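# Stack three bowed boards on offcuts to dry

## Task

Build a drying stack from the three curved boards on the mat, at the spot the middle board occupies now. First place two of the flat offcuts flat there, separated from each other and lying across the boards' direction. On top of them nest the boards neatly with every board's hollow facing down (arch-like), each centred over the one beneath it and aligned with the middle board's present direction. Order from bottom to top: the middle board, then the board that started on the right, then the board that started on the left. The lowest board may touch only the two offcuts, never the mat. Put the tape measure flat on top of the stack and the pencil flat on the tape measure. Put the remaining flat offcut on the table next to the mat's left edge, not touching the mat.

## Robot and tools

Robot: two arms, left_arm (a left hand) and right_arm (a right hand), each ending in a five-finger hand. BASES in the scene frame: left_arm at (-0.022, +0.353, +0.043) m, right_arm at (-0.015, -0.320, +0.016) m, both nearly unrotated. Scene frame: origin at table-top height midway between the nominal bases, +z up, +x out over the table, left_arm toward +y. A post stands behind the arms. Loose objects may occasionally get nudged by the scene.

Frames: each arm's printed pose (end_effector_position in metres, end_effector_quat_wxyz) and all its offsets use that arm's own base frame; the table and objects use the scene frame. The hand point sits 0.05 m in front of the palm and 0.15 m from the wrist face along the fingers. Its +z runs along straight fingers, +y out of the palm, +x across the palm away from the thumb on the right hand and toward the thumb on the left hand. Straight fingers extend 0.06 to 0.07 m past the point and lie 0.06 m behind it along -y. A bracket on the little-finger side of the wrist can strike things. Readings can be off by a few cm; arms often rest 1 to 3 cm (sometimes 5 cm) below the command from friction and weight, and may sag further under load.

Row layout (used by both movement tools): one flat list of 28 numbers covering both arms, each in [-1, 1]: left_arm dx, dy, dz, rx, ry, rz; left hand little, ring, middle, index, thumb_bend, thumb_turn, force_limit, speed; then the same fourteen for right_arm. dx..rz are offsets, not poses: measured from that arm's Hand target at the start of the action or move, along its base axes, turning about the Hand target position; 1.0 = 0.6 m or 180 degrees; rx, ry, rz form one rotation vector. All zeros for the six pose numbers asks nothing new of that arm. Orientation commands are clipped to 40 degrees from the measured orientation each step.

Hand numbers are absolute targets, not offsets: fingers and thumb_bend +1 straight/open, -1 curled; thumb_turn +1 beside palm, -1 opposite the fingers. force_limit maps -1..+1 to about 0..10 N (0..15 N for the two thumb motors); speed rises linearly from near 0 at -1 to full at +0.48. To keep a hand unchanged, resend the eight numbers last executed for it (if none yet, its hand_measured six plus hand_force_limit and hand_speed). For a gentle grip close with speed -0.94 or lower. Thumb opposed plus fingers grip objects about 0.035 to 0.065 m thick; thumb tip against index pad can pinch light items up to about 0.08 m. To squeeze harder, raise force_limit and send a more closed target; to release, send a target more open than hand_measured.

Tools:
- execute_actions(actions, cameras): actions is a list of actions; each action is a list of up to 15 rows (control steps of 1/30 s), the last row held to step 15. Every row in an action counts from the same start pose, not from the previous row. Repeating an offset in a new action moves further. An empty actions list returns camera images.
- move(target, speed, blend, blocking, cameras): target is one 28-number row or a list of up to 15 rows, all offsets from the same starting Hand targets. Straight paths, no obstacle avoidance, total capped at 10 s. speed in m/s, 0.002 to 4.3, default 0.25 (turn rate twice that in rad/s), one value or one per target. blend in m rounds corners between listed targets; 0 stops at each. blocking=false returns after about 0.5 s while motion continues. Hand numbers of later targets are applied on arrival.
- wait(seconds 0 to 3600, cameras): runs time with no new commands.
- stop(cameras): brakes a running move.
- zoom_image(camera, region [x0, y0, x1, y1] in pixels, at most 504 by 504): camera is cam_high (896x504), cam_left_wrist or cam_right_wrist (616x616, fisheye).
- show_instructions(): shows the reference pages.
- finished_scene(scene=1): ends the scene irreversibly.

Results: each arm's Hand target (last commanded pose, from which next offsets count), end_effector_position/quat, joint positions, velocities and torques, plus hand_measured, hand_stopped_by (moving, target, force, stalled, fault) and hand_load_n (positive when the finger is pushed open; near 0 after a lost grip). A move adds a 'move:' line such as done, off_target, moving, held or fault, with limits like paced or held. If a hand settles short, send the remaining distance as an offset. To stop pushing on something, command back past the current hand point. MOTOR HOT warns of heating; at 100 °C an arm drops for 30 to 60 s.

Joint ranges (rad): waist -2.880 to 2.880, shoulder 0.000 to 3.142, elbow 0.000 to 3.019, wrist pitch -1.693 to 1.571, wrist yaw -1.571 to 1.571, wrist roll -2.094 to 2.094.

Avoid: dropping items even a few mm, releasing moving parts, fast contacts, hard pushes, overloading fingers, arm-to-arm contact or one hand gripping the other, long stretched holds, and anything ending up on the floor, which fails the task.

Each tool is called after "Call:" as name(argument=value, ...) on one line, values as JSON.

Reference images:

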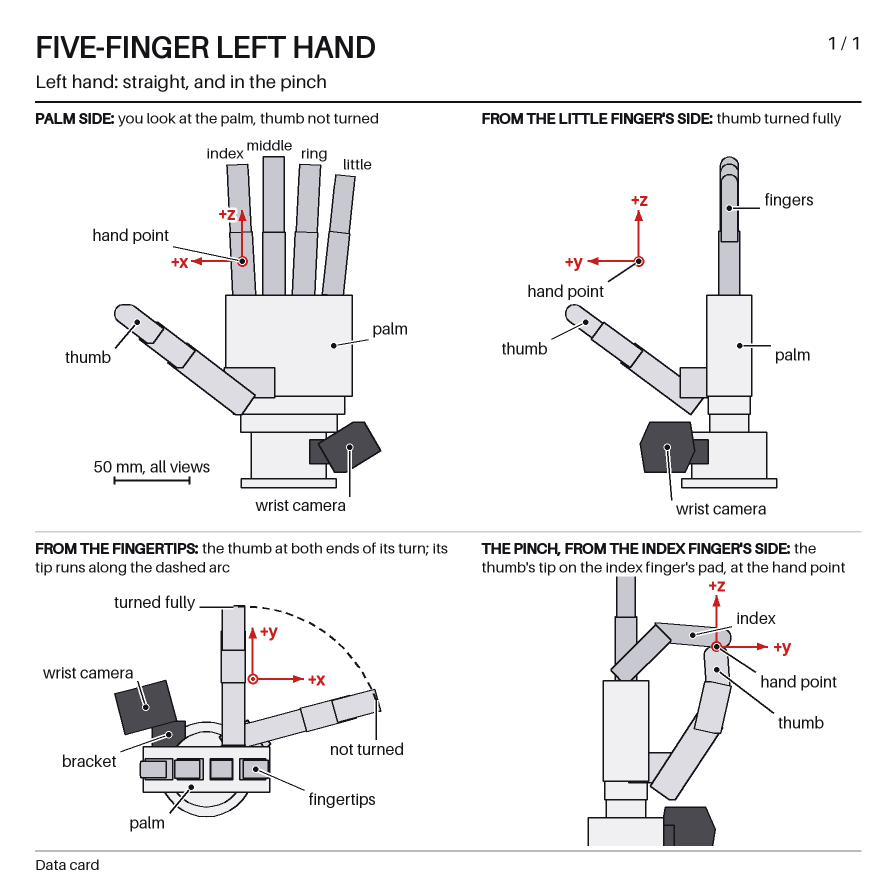

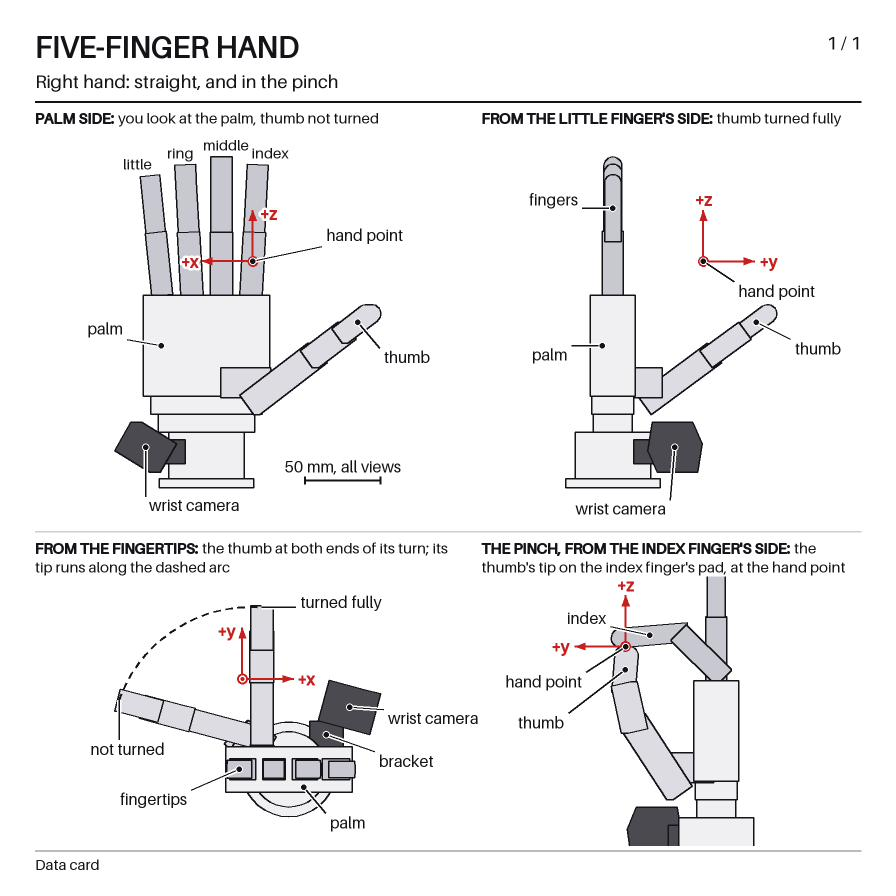

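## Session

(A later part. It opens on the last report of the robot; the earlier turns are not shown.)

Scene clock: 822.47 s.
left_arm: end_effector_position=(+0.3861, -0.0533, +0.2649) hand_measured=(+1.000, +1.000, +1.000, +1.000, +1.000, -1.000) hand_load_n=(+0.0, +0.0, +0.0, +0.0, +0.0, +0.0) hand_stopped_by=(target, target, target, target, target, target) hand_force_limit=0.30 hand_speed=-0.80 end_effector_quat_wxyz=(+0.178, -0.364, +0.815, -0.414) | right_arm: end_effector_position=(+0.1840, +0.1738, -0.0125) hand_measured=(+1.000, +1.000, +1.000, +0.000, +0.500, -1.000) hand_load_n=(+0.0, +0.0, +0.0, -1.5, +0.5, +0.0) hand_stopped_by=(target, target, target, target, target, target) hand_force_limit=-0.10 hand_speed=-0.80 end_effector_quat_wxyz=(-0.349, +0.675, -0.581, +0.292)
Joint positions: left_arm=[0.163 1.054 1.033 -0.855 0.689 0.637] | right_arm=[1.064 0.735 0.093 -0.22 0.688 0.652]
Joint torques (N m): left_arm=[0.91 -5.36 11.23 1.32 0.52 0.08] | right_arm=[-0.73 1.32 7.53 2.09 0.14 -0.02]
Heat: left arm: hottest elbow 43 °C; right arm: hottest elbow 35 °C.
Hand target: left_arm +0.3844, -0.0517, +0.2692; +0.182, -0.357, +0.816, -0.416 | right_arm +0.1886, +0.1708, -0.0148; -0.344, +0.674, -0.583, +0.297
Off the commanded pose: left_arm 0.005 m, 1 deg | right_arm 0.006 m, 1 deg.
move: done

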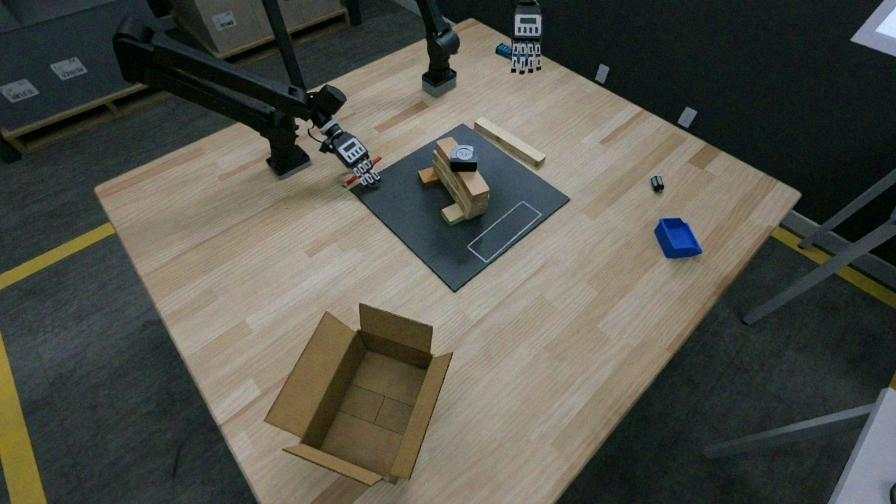

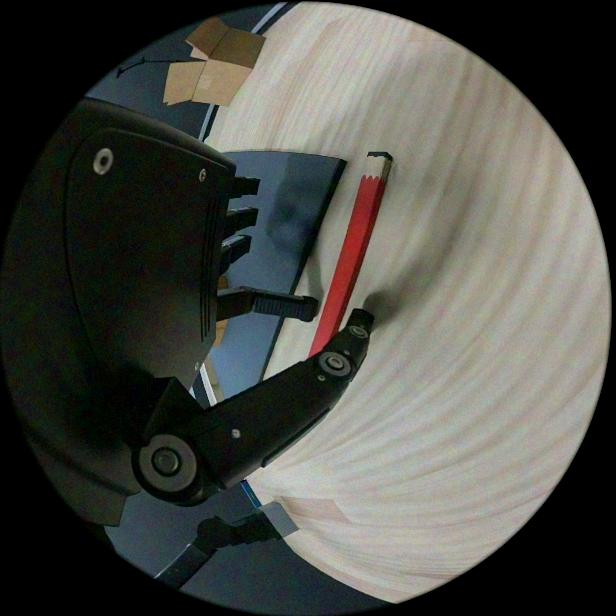

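Call:
move(target=[[0,0,0,0,0,0,1,1,1,1,1,-1,0.3,-0.8,0.0,0.0,-0.008,0,0,0,1,1,1,-0.4,0.2,-1,-0.5,-0.9]], speed=[0.03], cameras=["cam_high","cam_right_wrist"])

Call:
zoom_image(camera="cam_right_wrist", region=[260, 220, 420, 380])

Scene clock: 824.43 s.
left_arm: end_effector_position=(+0.3861, -0.0533, +0.2649) hand_measured=(+1.000, +1.000, +1.000, +1.000, +1.000, -1.000) hand_load_n=(+0.0, +0.0, +0.0, +0.0, +0.0, +0.0) hand_stopped_by=(target, target, target, target, target, target) hand_force_limit=0.30 hand_speed=-0.80 end_effector_quat_wxyz=(+0.178, -0.364, +0.815, -0.414) | right_arm: end_effector_position=(+0.1851, +0.1746, -0.0153) hand_measured=(+1.000, +1.000, +1.000, -0.232, +0.384, -1.000) hand_load_n=(+0.0, +0.0, +0.0, +3.0, +4.0, -2.5) hand_stopped_by=(target, target, target, force, force, target) hand_force_limit=-0.50 hand_speed=-0.90 end_effector_quat_wxyz=(-0.351, +0.674, -0.581, +0.292)
Joint positions: left_arm=[0.163 1.054 1.033 -0.855 0.689 0.637] | right_arm=[1.061 0.759 0.086 -0.183 0.686 0.647]
Joint torques (N m): left_arm=[1.03 -5.71 11.23 1.35 0.55 0.08] | right_arm=[-0.5 1.38 7.16 2.07 0.2 0]
Heat: left arm: hottest elbow 43 °C; right arm: hottest elbow 35 °C.
Hand target: left_arm +0.3844, -0.0517, +0.2692; +0.182, -0.357, +0.816, -0.416 | right_arm +0.1886, +0.1708, -0.0196; -0.344, +0.674, -0.583, +0.297
Off the commanded pose: left_arm 0.005 m, 1 deg | right_arm 0.007 m, 1 deg.
move: done

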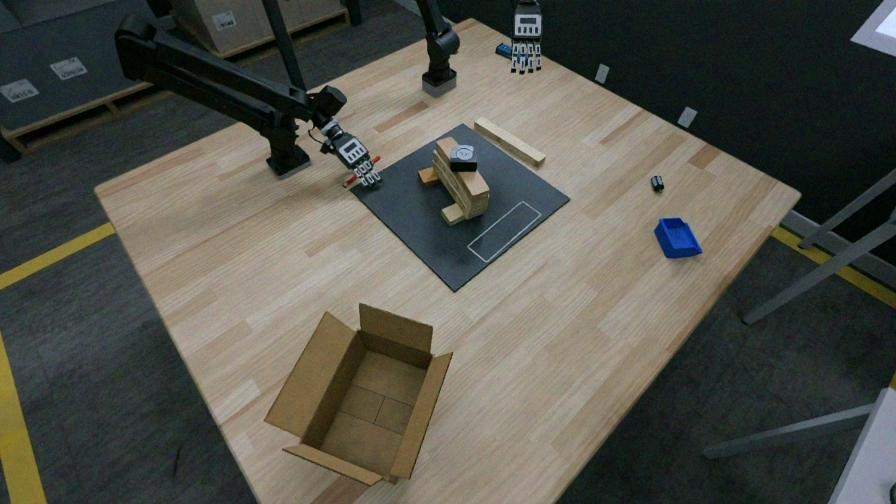

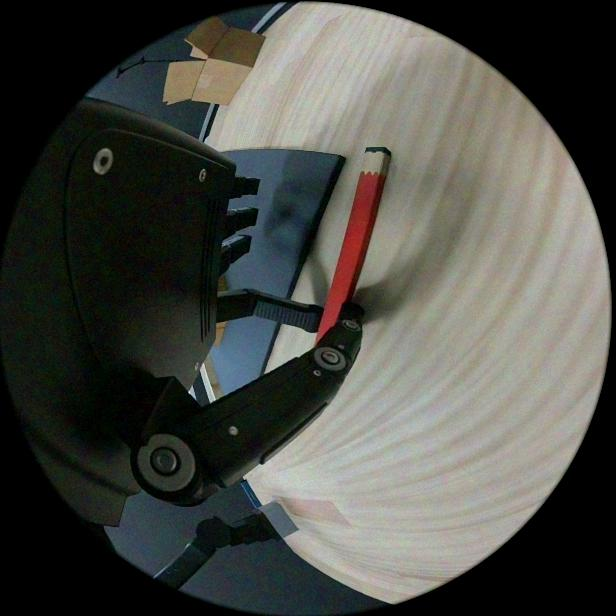

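Scaled by 3.150 from the camera's image (finer frame: 880x880).

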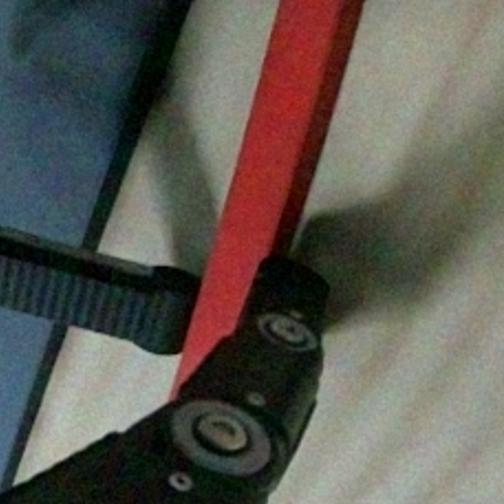

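Call:
move(target=[[0,0,0,0,0,0,1,1,1,1,1,-1,0.3,-0.8,0.0,0.0,0.0,0,0,0,1,1,1,-0.45,0.15,-1,-0.25,-0.92],[0,0,0,0,0,0,1,1,1,1,1,-1,0.3,-0.8,0.0,0.0,0.05,0,0,0,1,1,1,-0.45,0.15,-1,-0.25,-0.92]], speed=[0.03,0.04], cameras=["cam_high","cam_right_wrist"])

Call:
zoom_image(camera="cam_right_wrist", region=[260, 220, 420, 380])

Call:
zoom_image(camera="cam_high", region=[330, 130, 410, 210])

Scene clock: 828.53 s.
left_arm: end_effector_position=(+0.3861, -0.0533, +0.2649) hand_measured=(+1.000, +1.000, +1.000, +1.000, +1.000, -1.000) hand_load_n=(+0.0, +0.0, +0.0, +0.0, +0.0, +0.0) hand_stopped_by=(target, target, target, target, target, target) hand_force_limit=0.30 hand_speed=-0.80 end_effector_quat_wxyz=(+0.178, -0.364, +0.815, -0.414) | right_arm: end_effector_position=(+0.1764, +0.1572, -0.0150) hand_measured=(+1.000, +1.000, +1.000, -0.236, +0.376, -1.000) hand_load_n=(+0.0, +0.0, +0.0, +4.5, +5.0, -2.0) hand_stopped_by=(target, target, target, force, force, target) hand_force_limit=-0.25 hand_speed=-0.92 end_effector_quat_wxyz=(-0.326, +0.686, -0.579, +0.296)
Joint positions: left_arm=[0.163 1.054 1.033 -0.855 0.689 0.637] | right_arm=[1.055 0.653 0.089 -0.344 0.683 0.644]
Joint torques (N m): left_arm=[0.67 -5.25 11.17 1.2 0.54 0.09] | right_arm=[-0.56 -0.09 12.42 0.9 0.24 0]
Heat: left arm: hottest elbow 42 °C; right arm: hottest elbow 35 °C.
Hand target: left_arm +0.3844, -0.0517, +0.2692; +0.182, -0.357, +0.816, -0.416 | right_arm +0.1886, +0.1708, +0.0104; -0.344, +0.674, -0.583, +0.297
Off the commanded pose: left_arm 0.005 m, 1 deg | right_arm 0.031 m, 2 deg.
move: off_target (right_arm)

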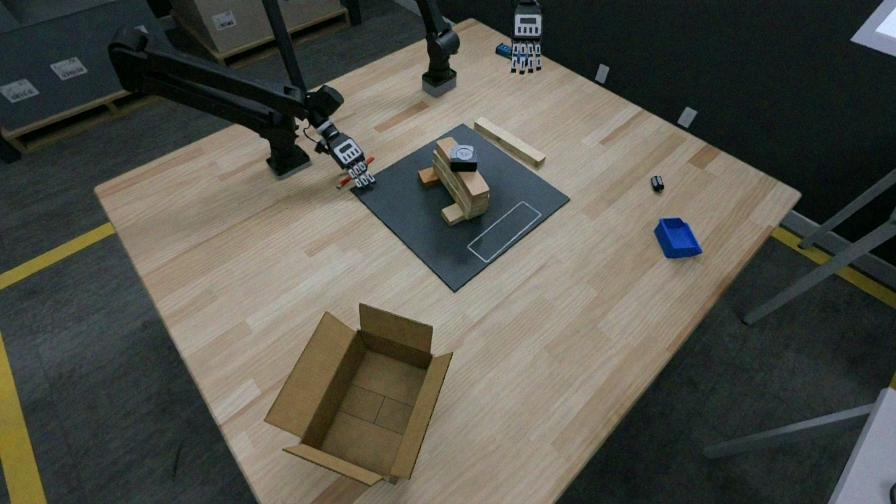

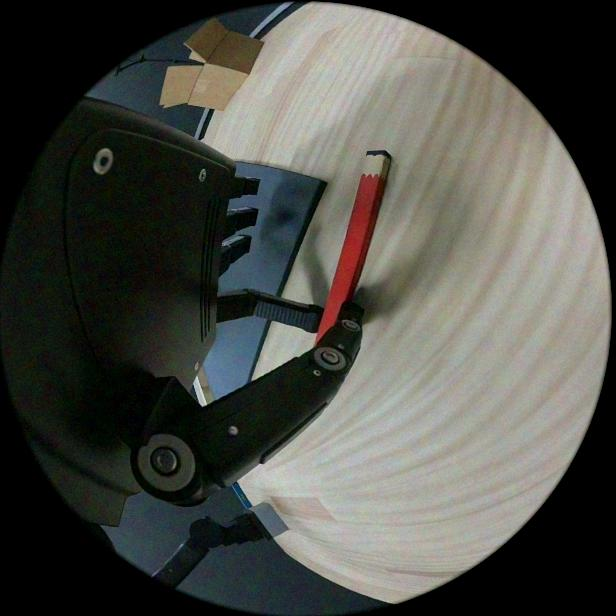

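Scaled by 3.150 from the camera's image (finer frame: 880x880).

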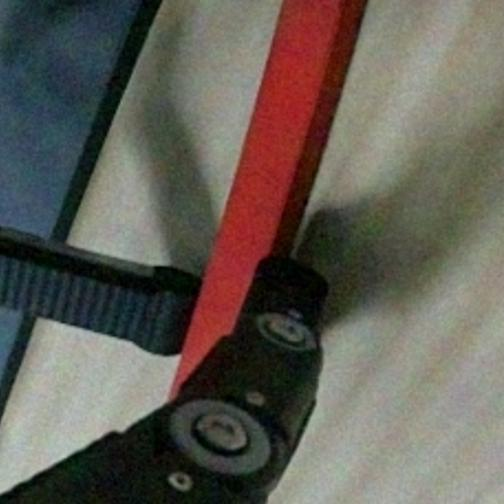

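Scaled by 6.300 from the camera's image (finer frame: 1280x720).

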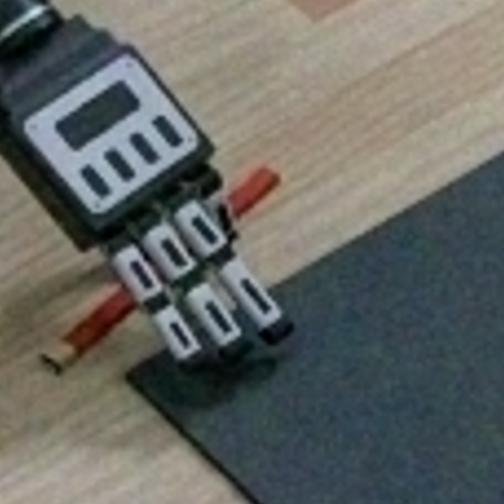

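Call:
move(target=[[0,0,0,0,0,0,1,1,1,1,1,-1,0.3,-0.8,0.0,0.0,0.12,0,0,0,1,1,1,-0.45,0.15,-1,-0.25,-0.92]], speed=[0.05], cameras=["cam_high","cam_right_wrist"])

Call:
zoom_image(camera="cam_right_wrist", region=[260, 220, 420, 380])

Call:
zoom_image(camera="cam_high", region=[330, 110, 410, 210])

Scene clock: 831.77 s.
left_arm: end_effector_position=(+0.3861, -0.0533, +0.2649) hand_measured=(+1.000, +1.000, +1.000, +1.000, +1.000, -1.000) hand_load_n=(+0.0, +0.0, +0.0, +0.0, +0.0, +0.0) hand_stopped_by=(target, target, target, target, target, target) hand_force_limit=0.30 hand_speed=-0.80 end_effector_quat_wxyz=(+0.178, -0.364, +0.815, -0.414) | right_arm: end_effector_position=(+0.1787, +0.1598, +0.0519) hand_measured=(+1.000, +1.000, +1.000, -0.236, +0.376, -1.000) hand_load_n=(+0.0, +0.0, +0.0, +5.0, +5.5, -2.0) hand_stopped_by=(target, target, target, force, force, target) hand_force_limit=-0.25 hand_speed=-0.92 end_effector_quat_wxyz=(-0.322, +0.688, -0.578, +0.297)
Joint positions: left_arm=[0.163 1.054 1.033 -0.855 0.689 0.637] | right_arm=[1.049 0.489 0.252 -0.677 0.679 0.636]
Joint torques (N m): left_arm=[0.73 -5.42 11.22 1.33 0.54 0.09] | right_arm=[-0.09 0.38 13.83 0.9 0.39 0.07]
Heat: left arm: hottest elbow 42 °C; right arm: hottest elbow 36 °C.
Hand target: left_arm +0.3844, -0.0517, +0.2692; +0.182, -0.357, +0.816, -0.416 | right_arm +0.1886, +0.1708, +0.0824; -0.344, +0.674, -0.583, +0.297
Off the commanded pose: left_arm 0.005 m, 1 deg | right_arm 0.034 m, 3 deg.
move: off_target (right_arm)

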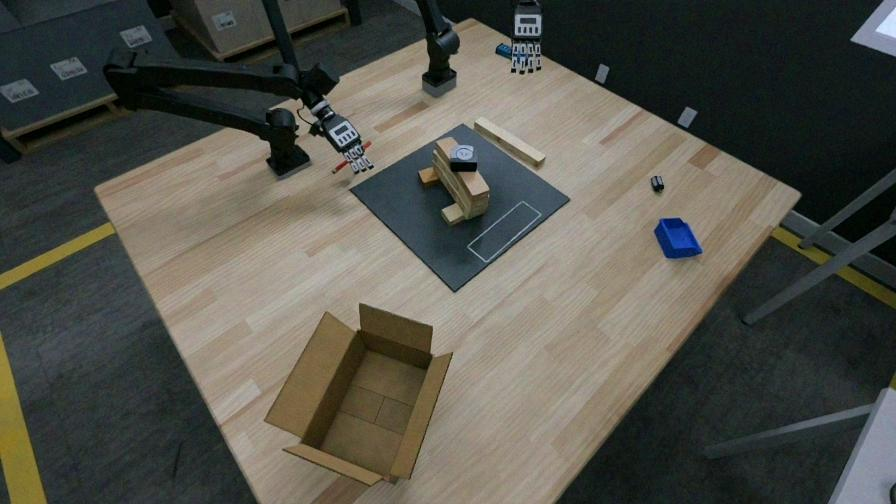

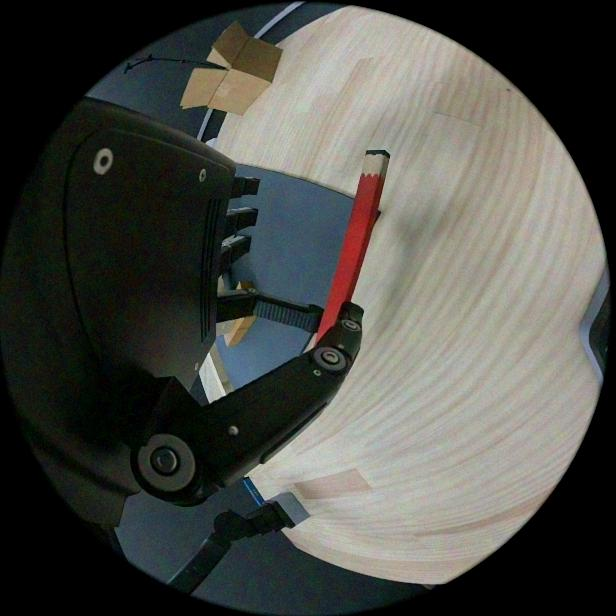

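Scaled by 3.150 from the camera's image (finer frame: 880x880).

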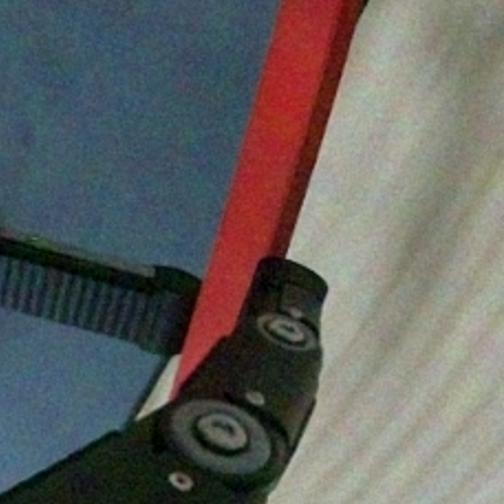

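Scaled by 5.040 from the camera's image (finer frame: 1280x720).

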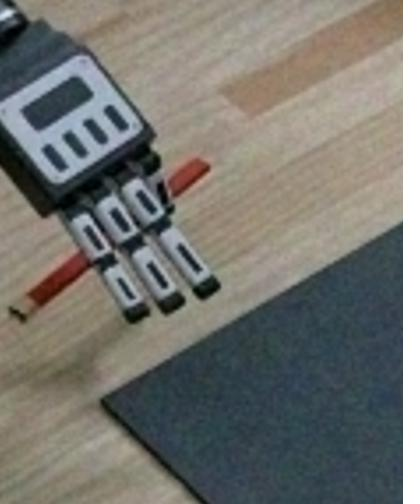

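Call:
move(target=[[0,0,0,0,0,0,1,1,1,1,1,-1,0.3,-0.8,0.0,0.0,0.28,0,0,0,1,1,1,-0.45,0.15,-1,-0.25,-0.92],[-0.1,0.1,0,0,0,0,1,1,1,1,1,-1,0.3,-0.8,0.517,0.325,0.3,0,0,0.15,1,1,1,-0.45,0.15,-1,-0.25,-0.92]], speed=[0.1,0.12], blend=0.02, cameras=["cam_high","cam_right_wrist","cam_left_wrist"])

Call:
zoom_image(camera="cam_right_wrist", region=[220, 120, 420, 380])

Call:
zoom_image(camera="cam_high", region=[400, 60, 520, 210])

Scene clock: 841.07 s.
left_arm: end_effector_position=(+0.3291, +0.0055, +0.2683) hand_measured=(+1.000, +1.000, +1.000, +1.000, +1.000, -1.000) hand_load_n=(+0.0, +0.0, +0.0, +0.0, +0.0, +0.0) hand_stopped_by=(target, target, target, target, target, target) hand_force_limit=0.30 hand_speed=-0.80 end_effector_quat_wxyz=(+0.177, -0.358, +0.817, -0.415) | right_arm: end_effector_position=(+0.4751, +0.3636, +0.2312) hand_measured=(+1.000, +1.000, +1.000, -0.236, +0.376, -1.000) hand_load_n=(+0.0, +0.0, +0.0, +5.0, +5.0, -2.0) hand_stopped_by=(target, target, target, force, force, target) hand_force_limit=-0.25 hand_speed=-0.92 end_effector_quat_wxyz=(-0.379, +0.804, -0.416, +0.190)
Joint positions: left_arm=[0.403 0.982 1.017 -1.106 0.83 0.924] | right_arm=[0.595 1.477 1.306 -0.523 -0.025 -0.008]
Joint torques (N m): left_arm=[0.62 -4.84 9.95 1.06 0.69 0.09] | right_arm=[-0.79 -9.88 14.45 2.09 -0.12 -0.02]
Heat: left arm: hottest elbow 42 °C; right arm: hottest elbow 37 °C.
Hand target: left_arm +0.3244, +0.0083, +0.2692; +0.182, -0.357, +0.816, -0.416 | right_arm +0.4988, +0.3658, +0.2624; -0.404, +0.791, -0.409, +0.209
Off the commanded pose: left_arm 0.006 m, 1 deg | right_arm 0.039 m, 4 deg.
move: off_target (right_arm)

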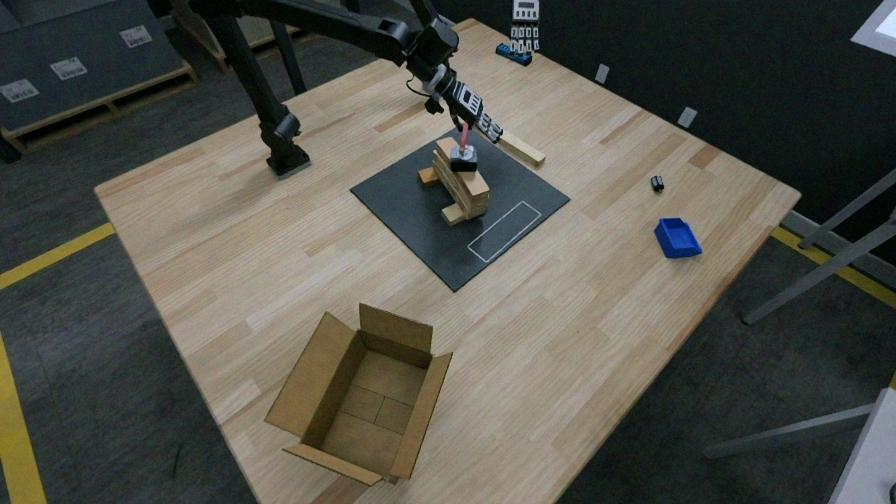

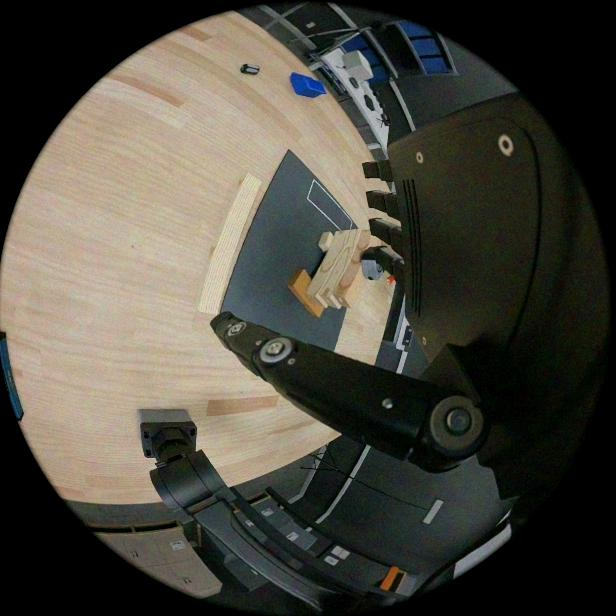

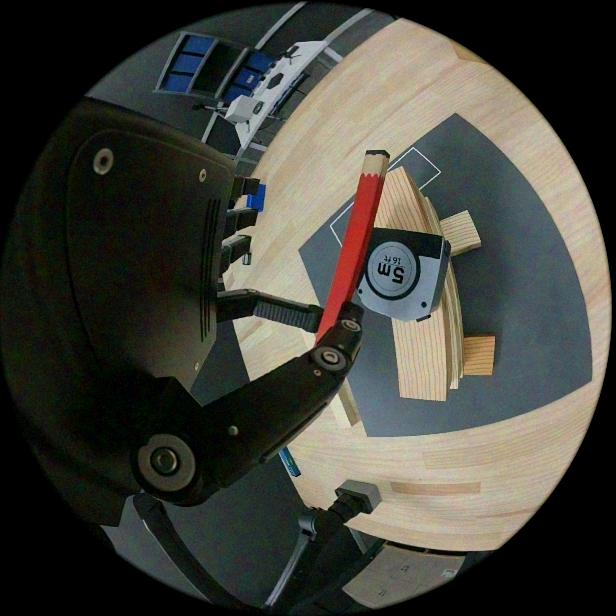

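Scaled by 1.938 from the camera's image (finer frame: 880x880).

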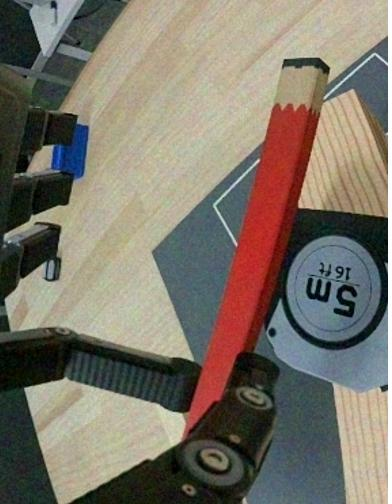

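Scaled by 3.360 from the camera's image (finer frame: 1280x720).

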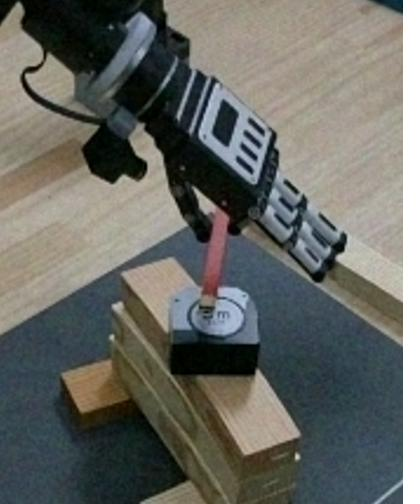

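Call:
move(target=[[0,0,0,0,0,0,1,1,1,1,1,-1,0.3,-0.8,0.012,-0.03,-0.05,0,0,0,1,1,1,-0.45,0.15,-1,-0.25,-0.92]], speed=[0.06], cameras=["cam_high","cam_right_wrist"])

Call:
zoom_image(camera="cam_right_wrist", region=[220, 120, 460, 400])

Call:
zoom_image(camera="cam_high", region=[430, 90, 510, 190])

Scene clock: 844.07 s.
left_arm: end_effector_position=(+0.3291, +0.0055, +0.2683) hand_measured=(+1.000, +1.000, +1.000, +1.000, +1.000, -1.000) hand_load_n=(+0.0, +0.0, +0.0, -0.5, +0.0, +0.0) hand_stopped_by=(target, target, target, target, target, target) hand_force_limit=0.30 hand_speed=-0.80 end_effector_quat_wxyz=(+0.177, -0.358, +0.817, -0.415) | right_arm: end_effector_position=(+0.4923, +0.3520, +0.2253) hand_measured=(+1.000, +1.000, +1.000, -0.236, +0.376, -1.000) hand_load_n=(+0.0, +0.0, +0.0, +5.0, +5.0, -2.0) hand_stopped_by=(target, target, target, force, force, target) hand_force_limit=-0.25 hand_speed=-0.92 end_effector_quat_wxyz=(-0.393, +0.797, -0.413, +0.197)
Joint positions: left_arm=[0.403 0.982 1.017 -1.106 0.83 0.924] | right_arm=[0.555 1.485 1.283 -0.459 -0.058 -0.031]
Joint torques (N m): left_arm=[0.97 -4.54 9.91 0.96 0.69 0.06] | right_arm=[-0.62 -10.23 10.1 2.58 -0.13 -0.02]
Heat: left arm: hottest elbow 42 °C; right arm: hottest elbow 37 °C.
Hand target: left_arm +0.3244, +0.0083, +0.2692; +0.182, -0.357, +0.816, -0.416 | right_arm +0.5060, +0.3478, +0.2324; -0.404, +0.791, -0.409, +0.209
Off the commanded pose: left_arm 0.006 m, 1 deg | right_arm 0.016 m, 2 deg.
move: off_target (right_arm)

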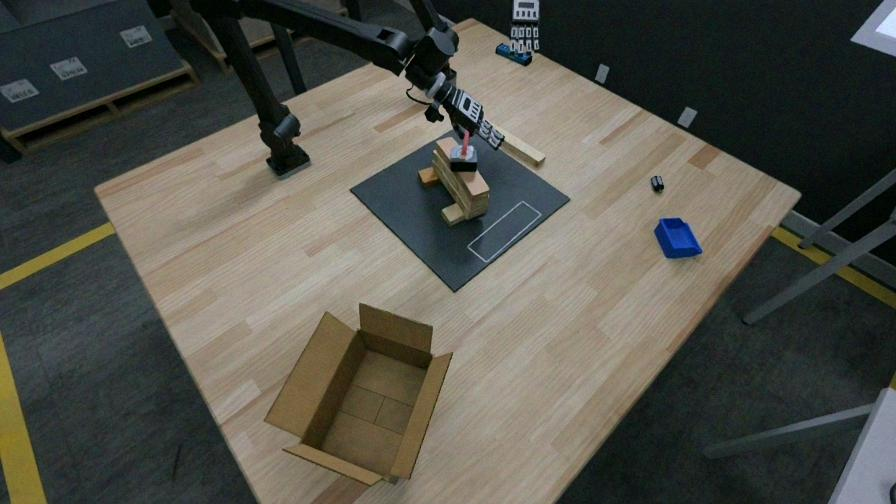

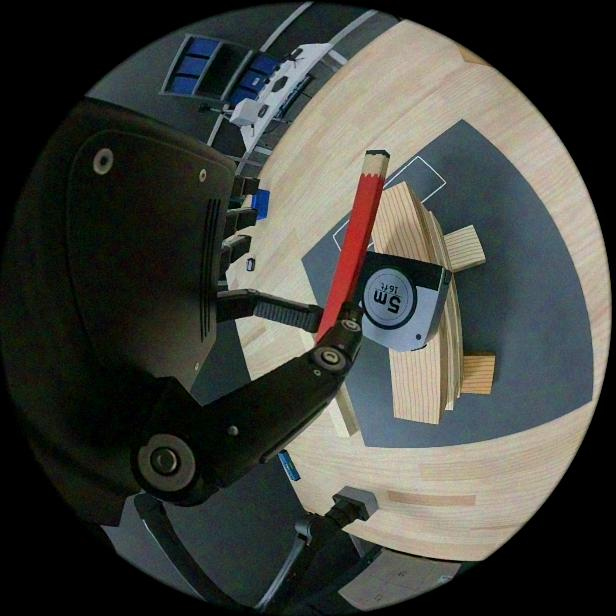

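Scaled by 1.800 from the camera's image (finer frame: 880x880).

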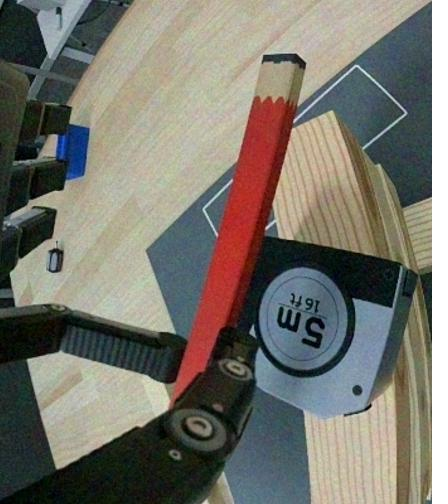

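Scaled by 5.040 from the camera's image (finer frame: 1280x720).

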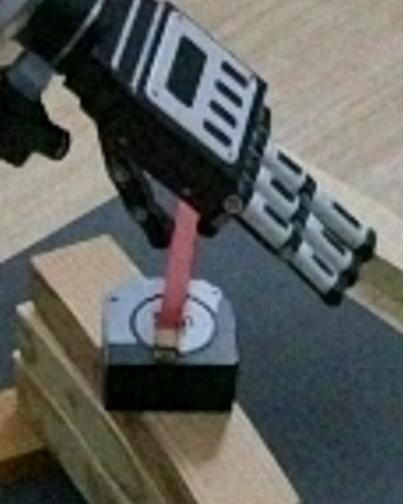

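Call:
move(target=[[0,0,0,0,0,0,1,1,1,1,1,-1,0.3,-0.8,-0.012,0.004,-0.06,0,0,0,1,1,1,-0.45,0.15,-1,-0.25,-0.92]], speed=[0.05], cameras=["cam_high","cam_right_wrist","cam_left_wrist"])

Call:
zoom_image(camera="cam_right_wrist", region=[220, 120, 460, 400])

Call:
zoom_image(camera="cam_high", region=[430, 90, 510, 190])

Call:
zoom_image(camera="cam_left_wrist", region=[280, 200, 420, 340])

Scene clock: 847.67 s.
left_arm: end_effector_position=(+0.3291, +0.0055, +0.2683) hand_measured=(+1.000, +1.000, +1.000, +1.000, +1.000, -1.000) hand_load_n=(+0.0, +0.0, -0.5, +0.0, +0.0, +0.0) hand_stopped_by=(target, target, target, target, target, target) hand_force_limit=0.30 hand_speed=-0.80 end_effector_quat_wxyz=(+0.177, -0.358, +0.817, -0.415) | right_arm: end_effector_position=(+0.4889, +0.3491, +0.1899) hand_measured=(+1.000, +1.000, +1.000, -0.236, +0.376, -1.000) hand_load_n=(+0.0, +0.0, +0.0, +4.5, +5.0, -2.0) hand_stopped_by=(target, target, target, force, force, target) hand_force_limit=-0.25 hand_speed=-0.92 end_effector_quat_wxyz=(-0.393, +0.797, -0.414, +0.199)
Joint positions: left_arm=[0.403 0.982 1.017 -1.106 0.83 0.924] | right_arm=[0.555 1.495 1.199 -0.362 -0.055 -0.031]
Joint torques (N m): left_arm=[0.79 -5.19 9.85 1.03 0.68 0.11] | right_arm=[0.32 -10.11 9.89 2.58 0.08 0.05]
Heat: left arm: hottest elbow 42 °C; right arm: hottest elbow 37 °C.
Hand target: left_arm +0.3244, +0.0083, +0.2692; +0.182, -0.357, +0.816, -0.416 | right_arm +0.4988, +0.3502, +0.1964; -0.404, +0.791, -0.409, +0.209
Off the commanded pose: left_arm 0.006 m, 1 deg | right_arm 0.012 m, 2 deg.
move: off_target (right_arm)

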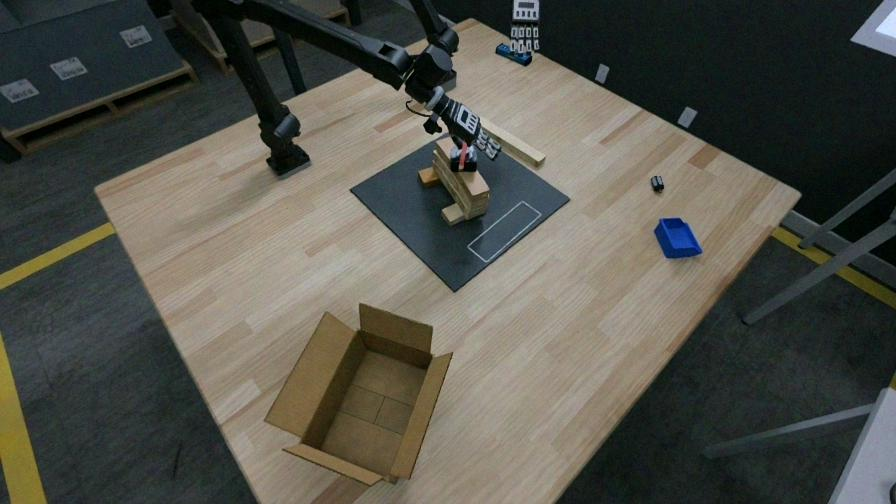

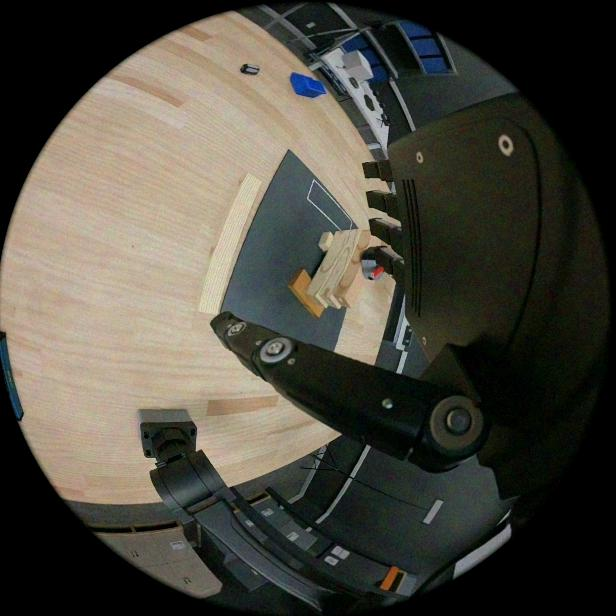

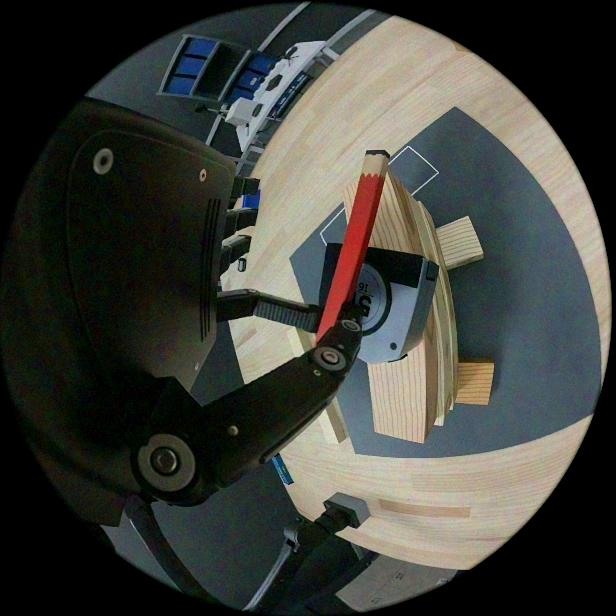

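Scaled by 1.800 from the camera's image (finer frame: 880x880).

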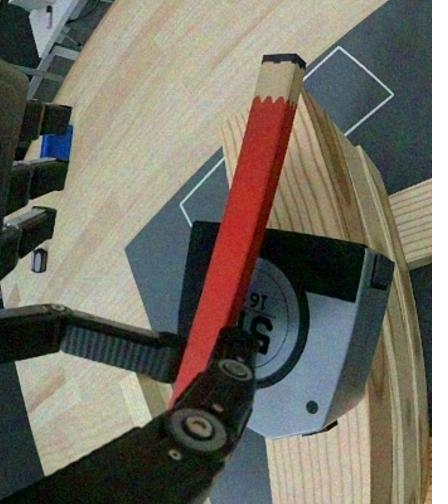

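Scaled by 5.040 from the camera's image (finer frame: 1280x720).

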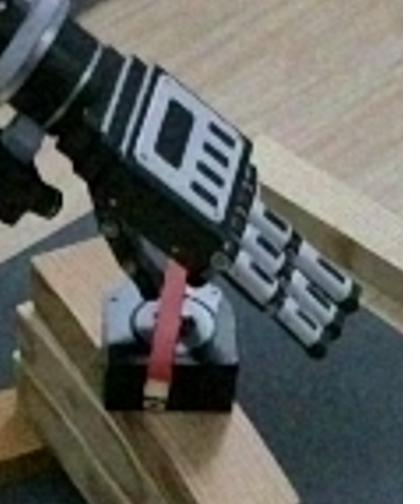

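Scaled by 3.600 from the camera's image (finer frame: 880x880).

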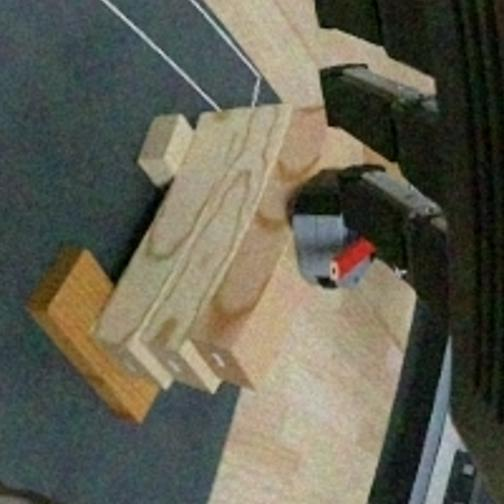

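Call:
move(target=[[0,0,0,0,0,0,1,1,1,1,1,-1,0.3,-0.8,0.0,0.0,-0.028,0,0,0,1,1,1,-0.45,0.15,-1,-0.25,-0.92]], speed=[0.04], cameras=["cam_high","cam_right_wrist","cam_left_wrist"])

Call:
zoom_image(camera="cam_right_wrist", region=[220, 120, 460, 400])

Call:
zoom_image(camera="cam_high", region=[430, 90, 510, 190])

Call:
zoom_image(camera="cam_left_wrist", region=[330, 230, 410, 310])

Scene clock: 851.40 s.
left_arm: end_effector_position=(+0.3291, +0.0055, +0.2683) hand_measured=(+1.000, +1.000, +1.000, +1.000, +1.000, -1.000) hand_load_n=(+0.0, -0.5, -0.5, +0.0, +0.0, +0.0) hand_stopped_by=(target, target, target, target, target, target) hand_force_limit=0.30 hand_speed=-0.80 end_effector_quat_wxyz=(+0.177, -0.358, +0.817, -0.415) | right_arm: end_effector_position=(+0.4892, +0.3493, +0.1758) hand_measured=(+1.000, +1.000, +1.000, -0.236, +0.376, -1.000) hand_load_n=(+0.0, +0.0, +0.0, +4.5, +5.0, -2.0) hand_stopped_by=(target, target, target, force, force, target) hand_force_limit=-0.25 hand_speed=-0.92 end_effector_quat_wxyz=(-0.395, +0.796, -0.413, +0.200)
Joint positions: left_arm=[0.403 0.982 1.017 -1.106 0.83 0.924] | right_arm=[0.555 1.506 1.169 -0.318 -0.055 -0.031]
Joint torques (N m): left_arm=[0.67 -4.78 9.96 0.98 0.69 0.1] | right_arm=[0.26 -9.93 9.61 2.61 0.07 0.04]
Heat: left arm: hottest elbow 42 °C; right arm: hottest elbow 38 °C.
Hand target: left_arm +0.3244, +0.0083, +0.2692; +0.182, -0.357, +0.816, -0.416 | right_arm +0.4988, +0.3502, +0.1796; -0.404, +0.791, -0.409, +0.209
Off the commanded pose: left_arm 0.006 m, 1 deg | right_arm 0.010 m, 2 deg.
move: done

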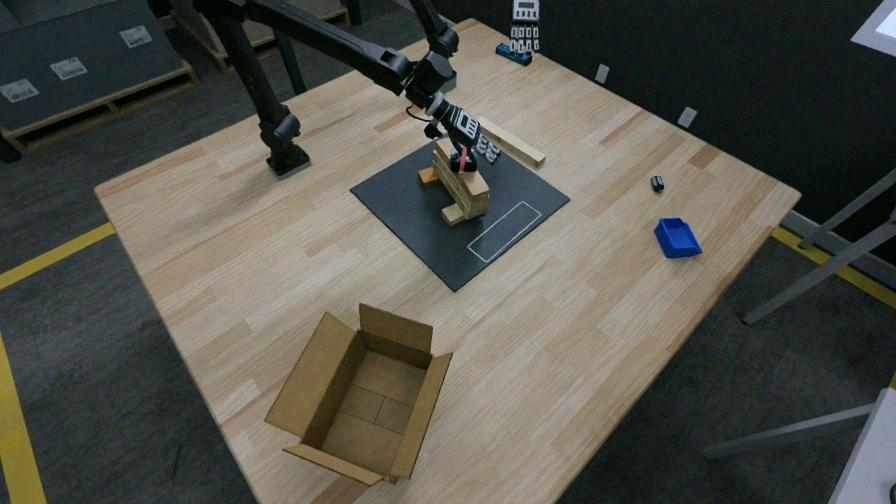

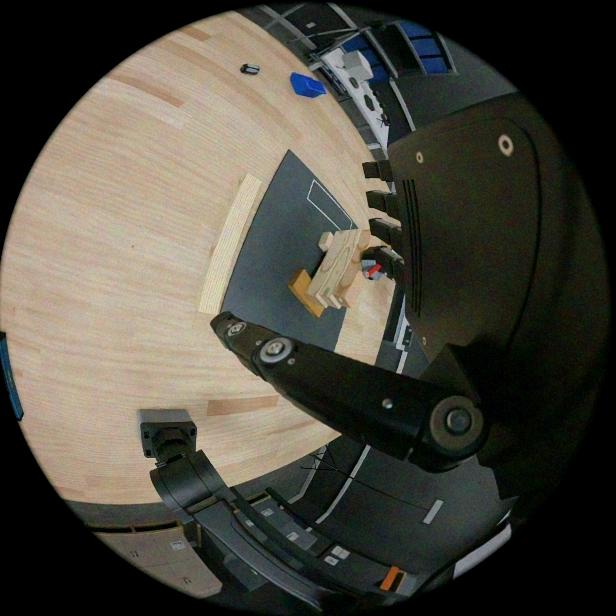

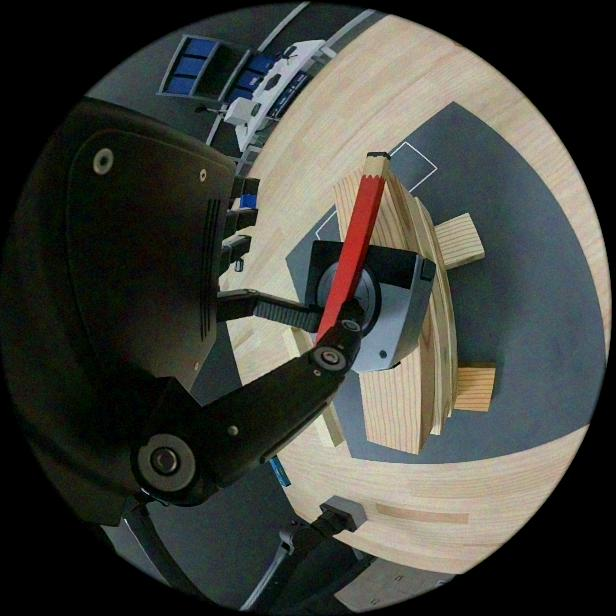

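Scaled by 1.800 from the camera's image (finer frame: 880x880).

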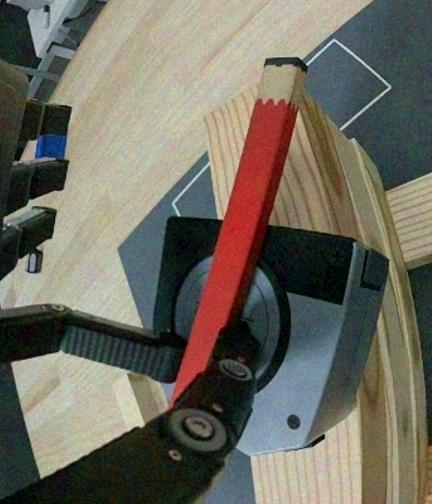

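Scaled by 5.040 from the camera's image (finer frame: 1280x720).

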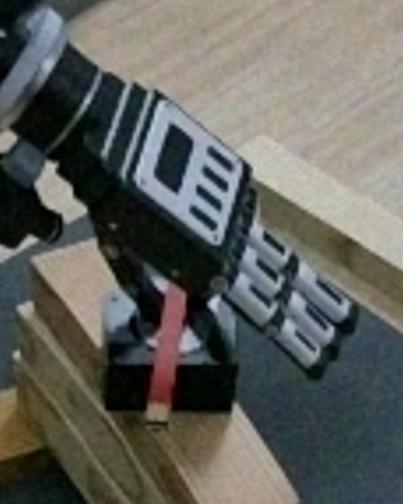

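Scaled by 6.300 from the camera's image (finer frame: 880x880).

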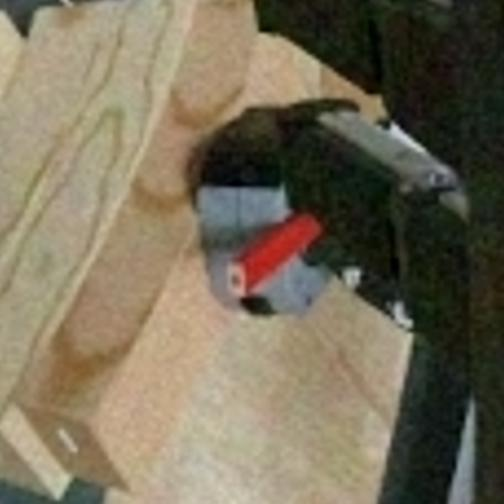

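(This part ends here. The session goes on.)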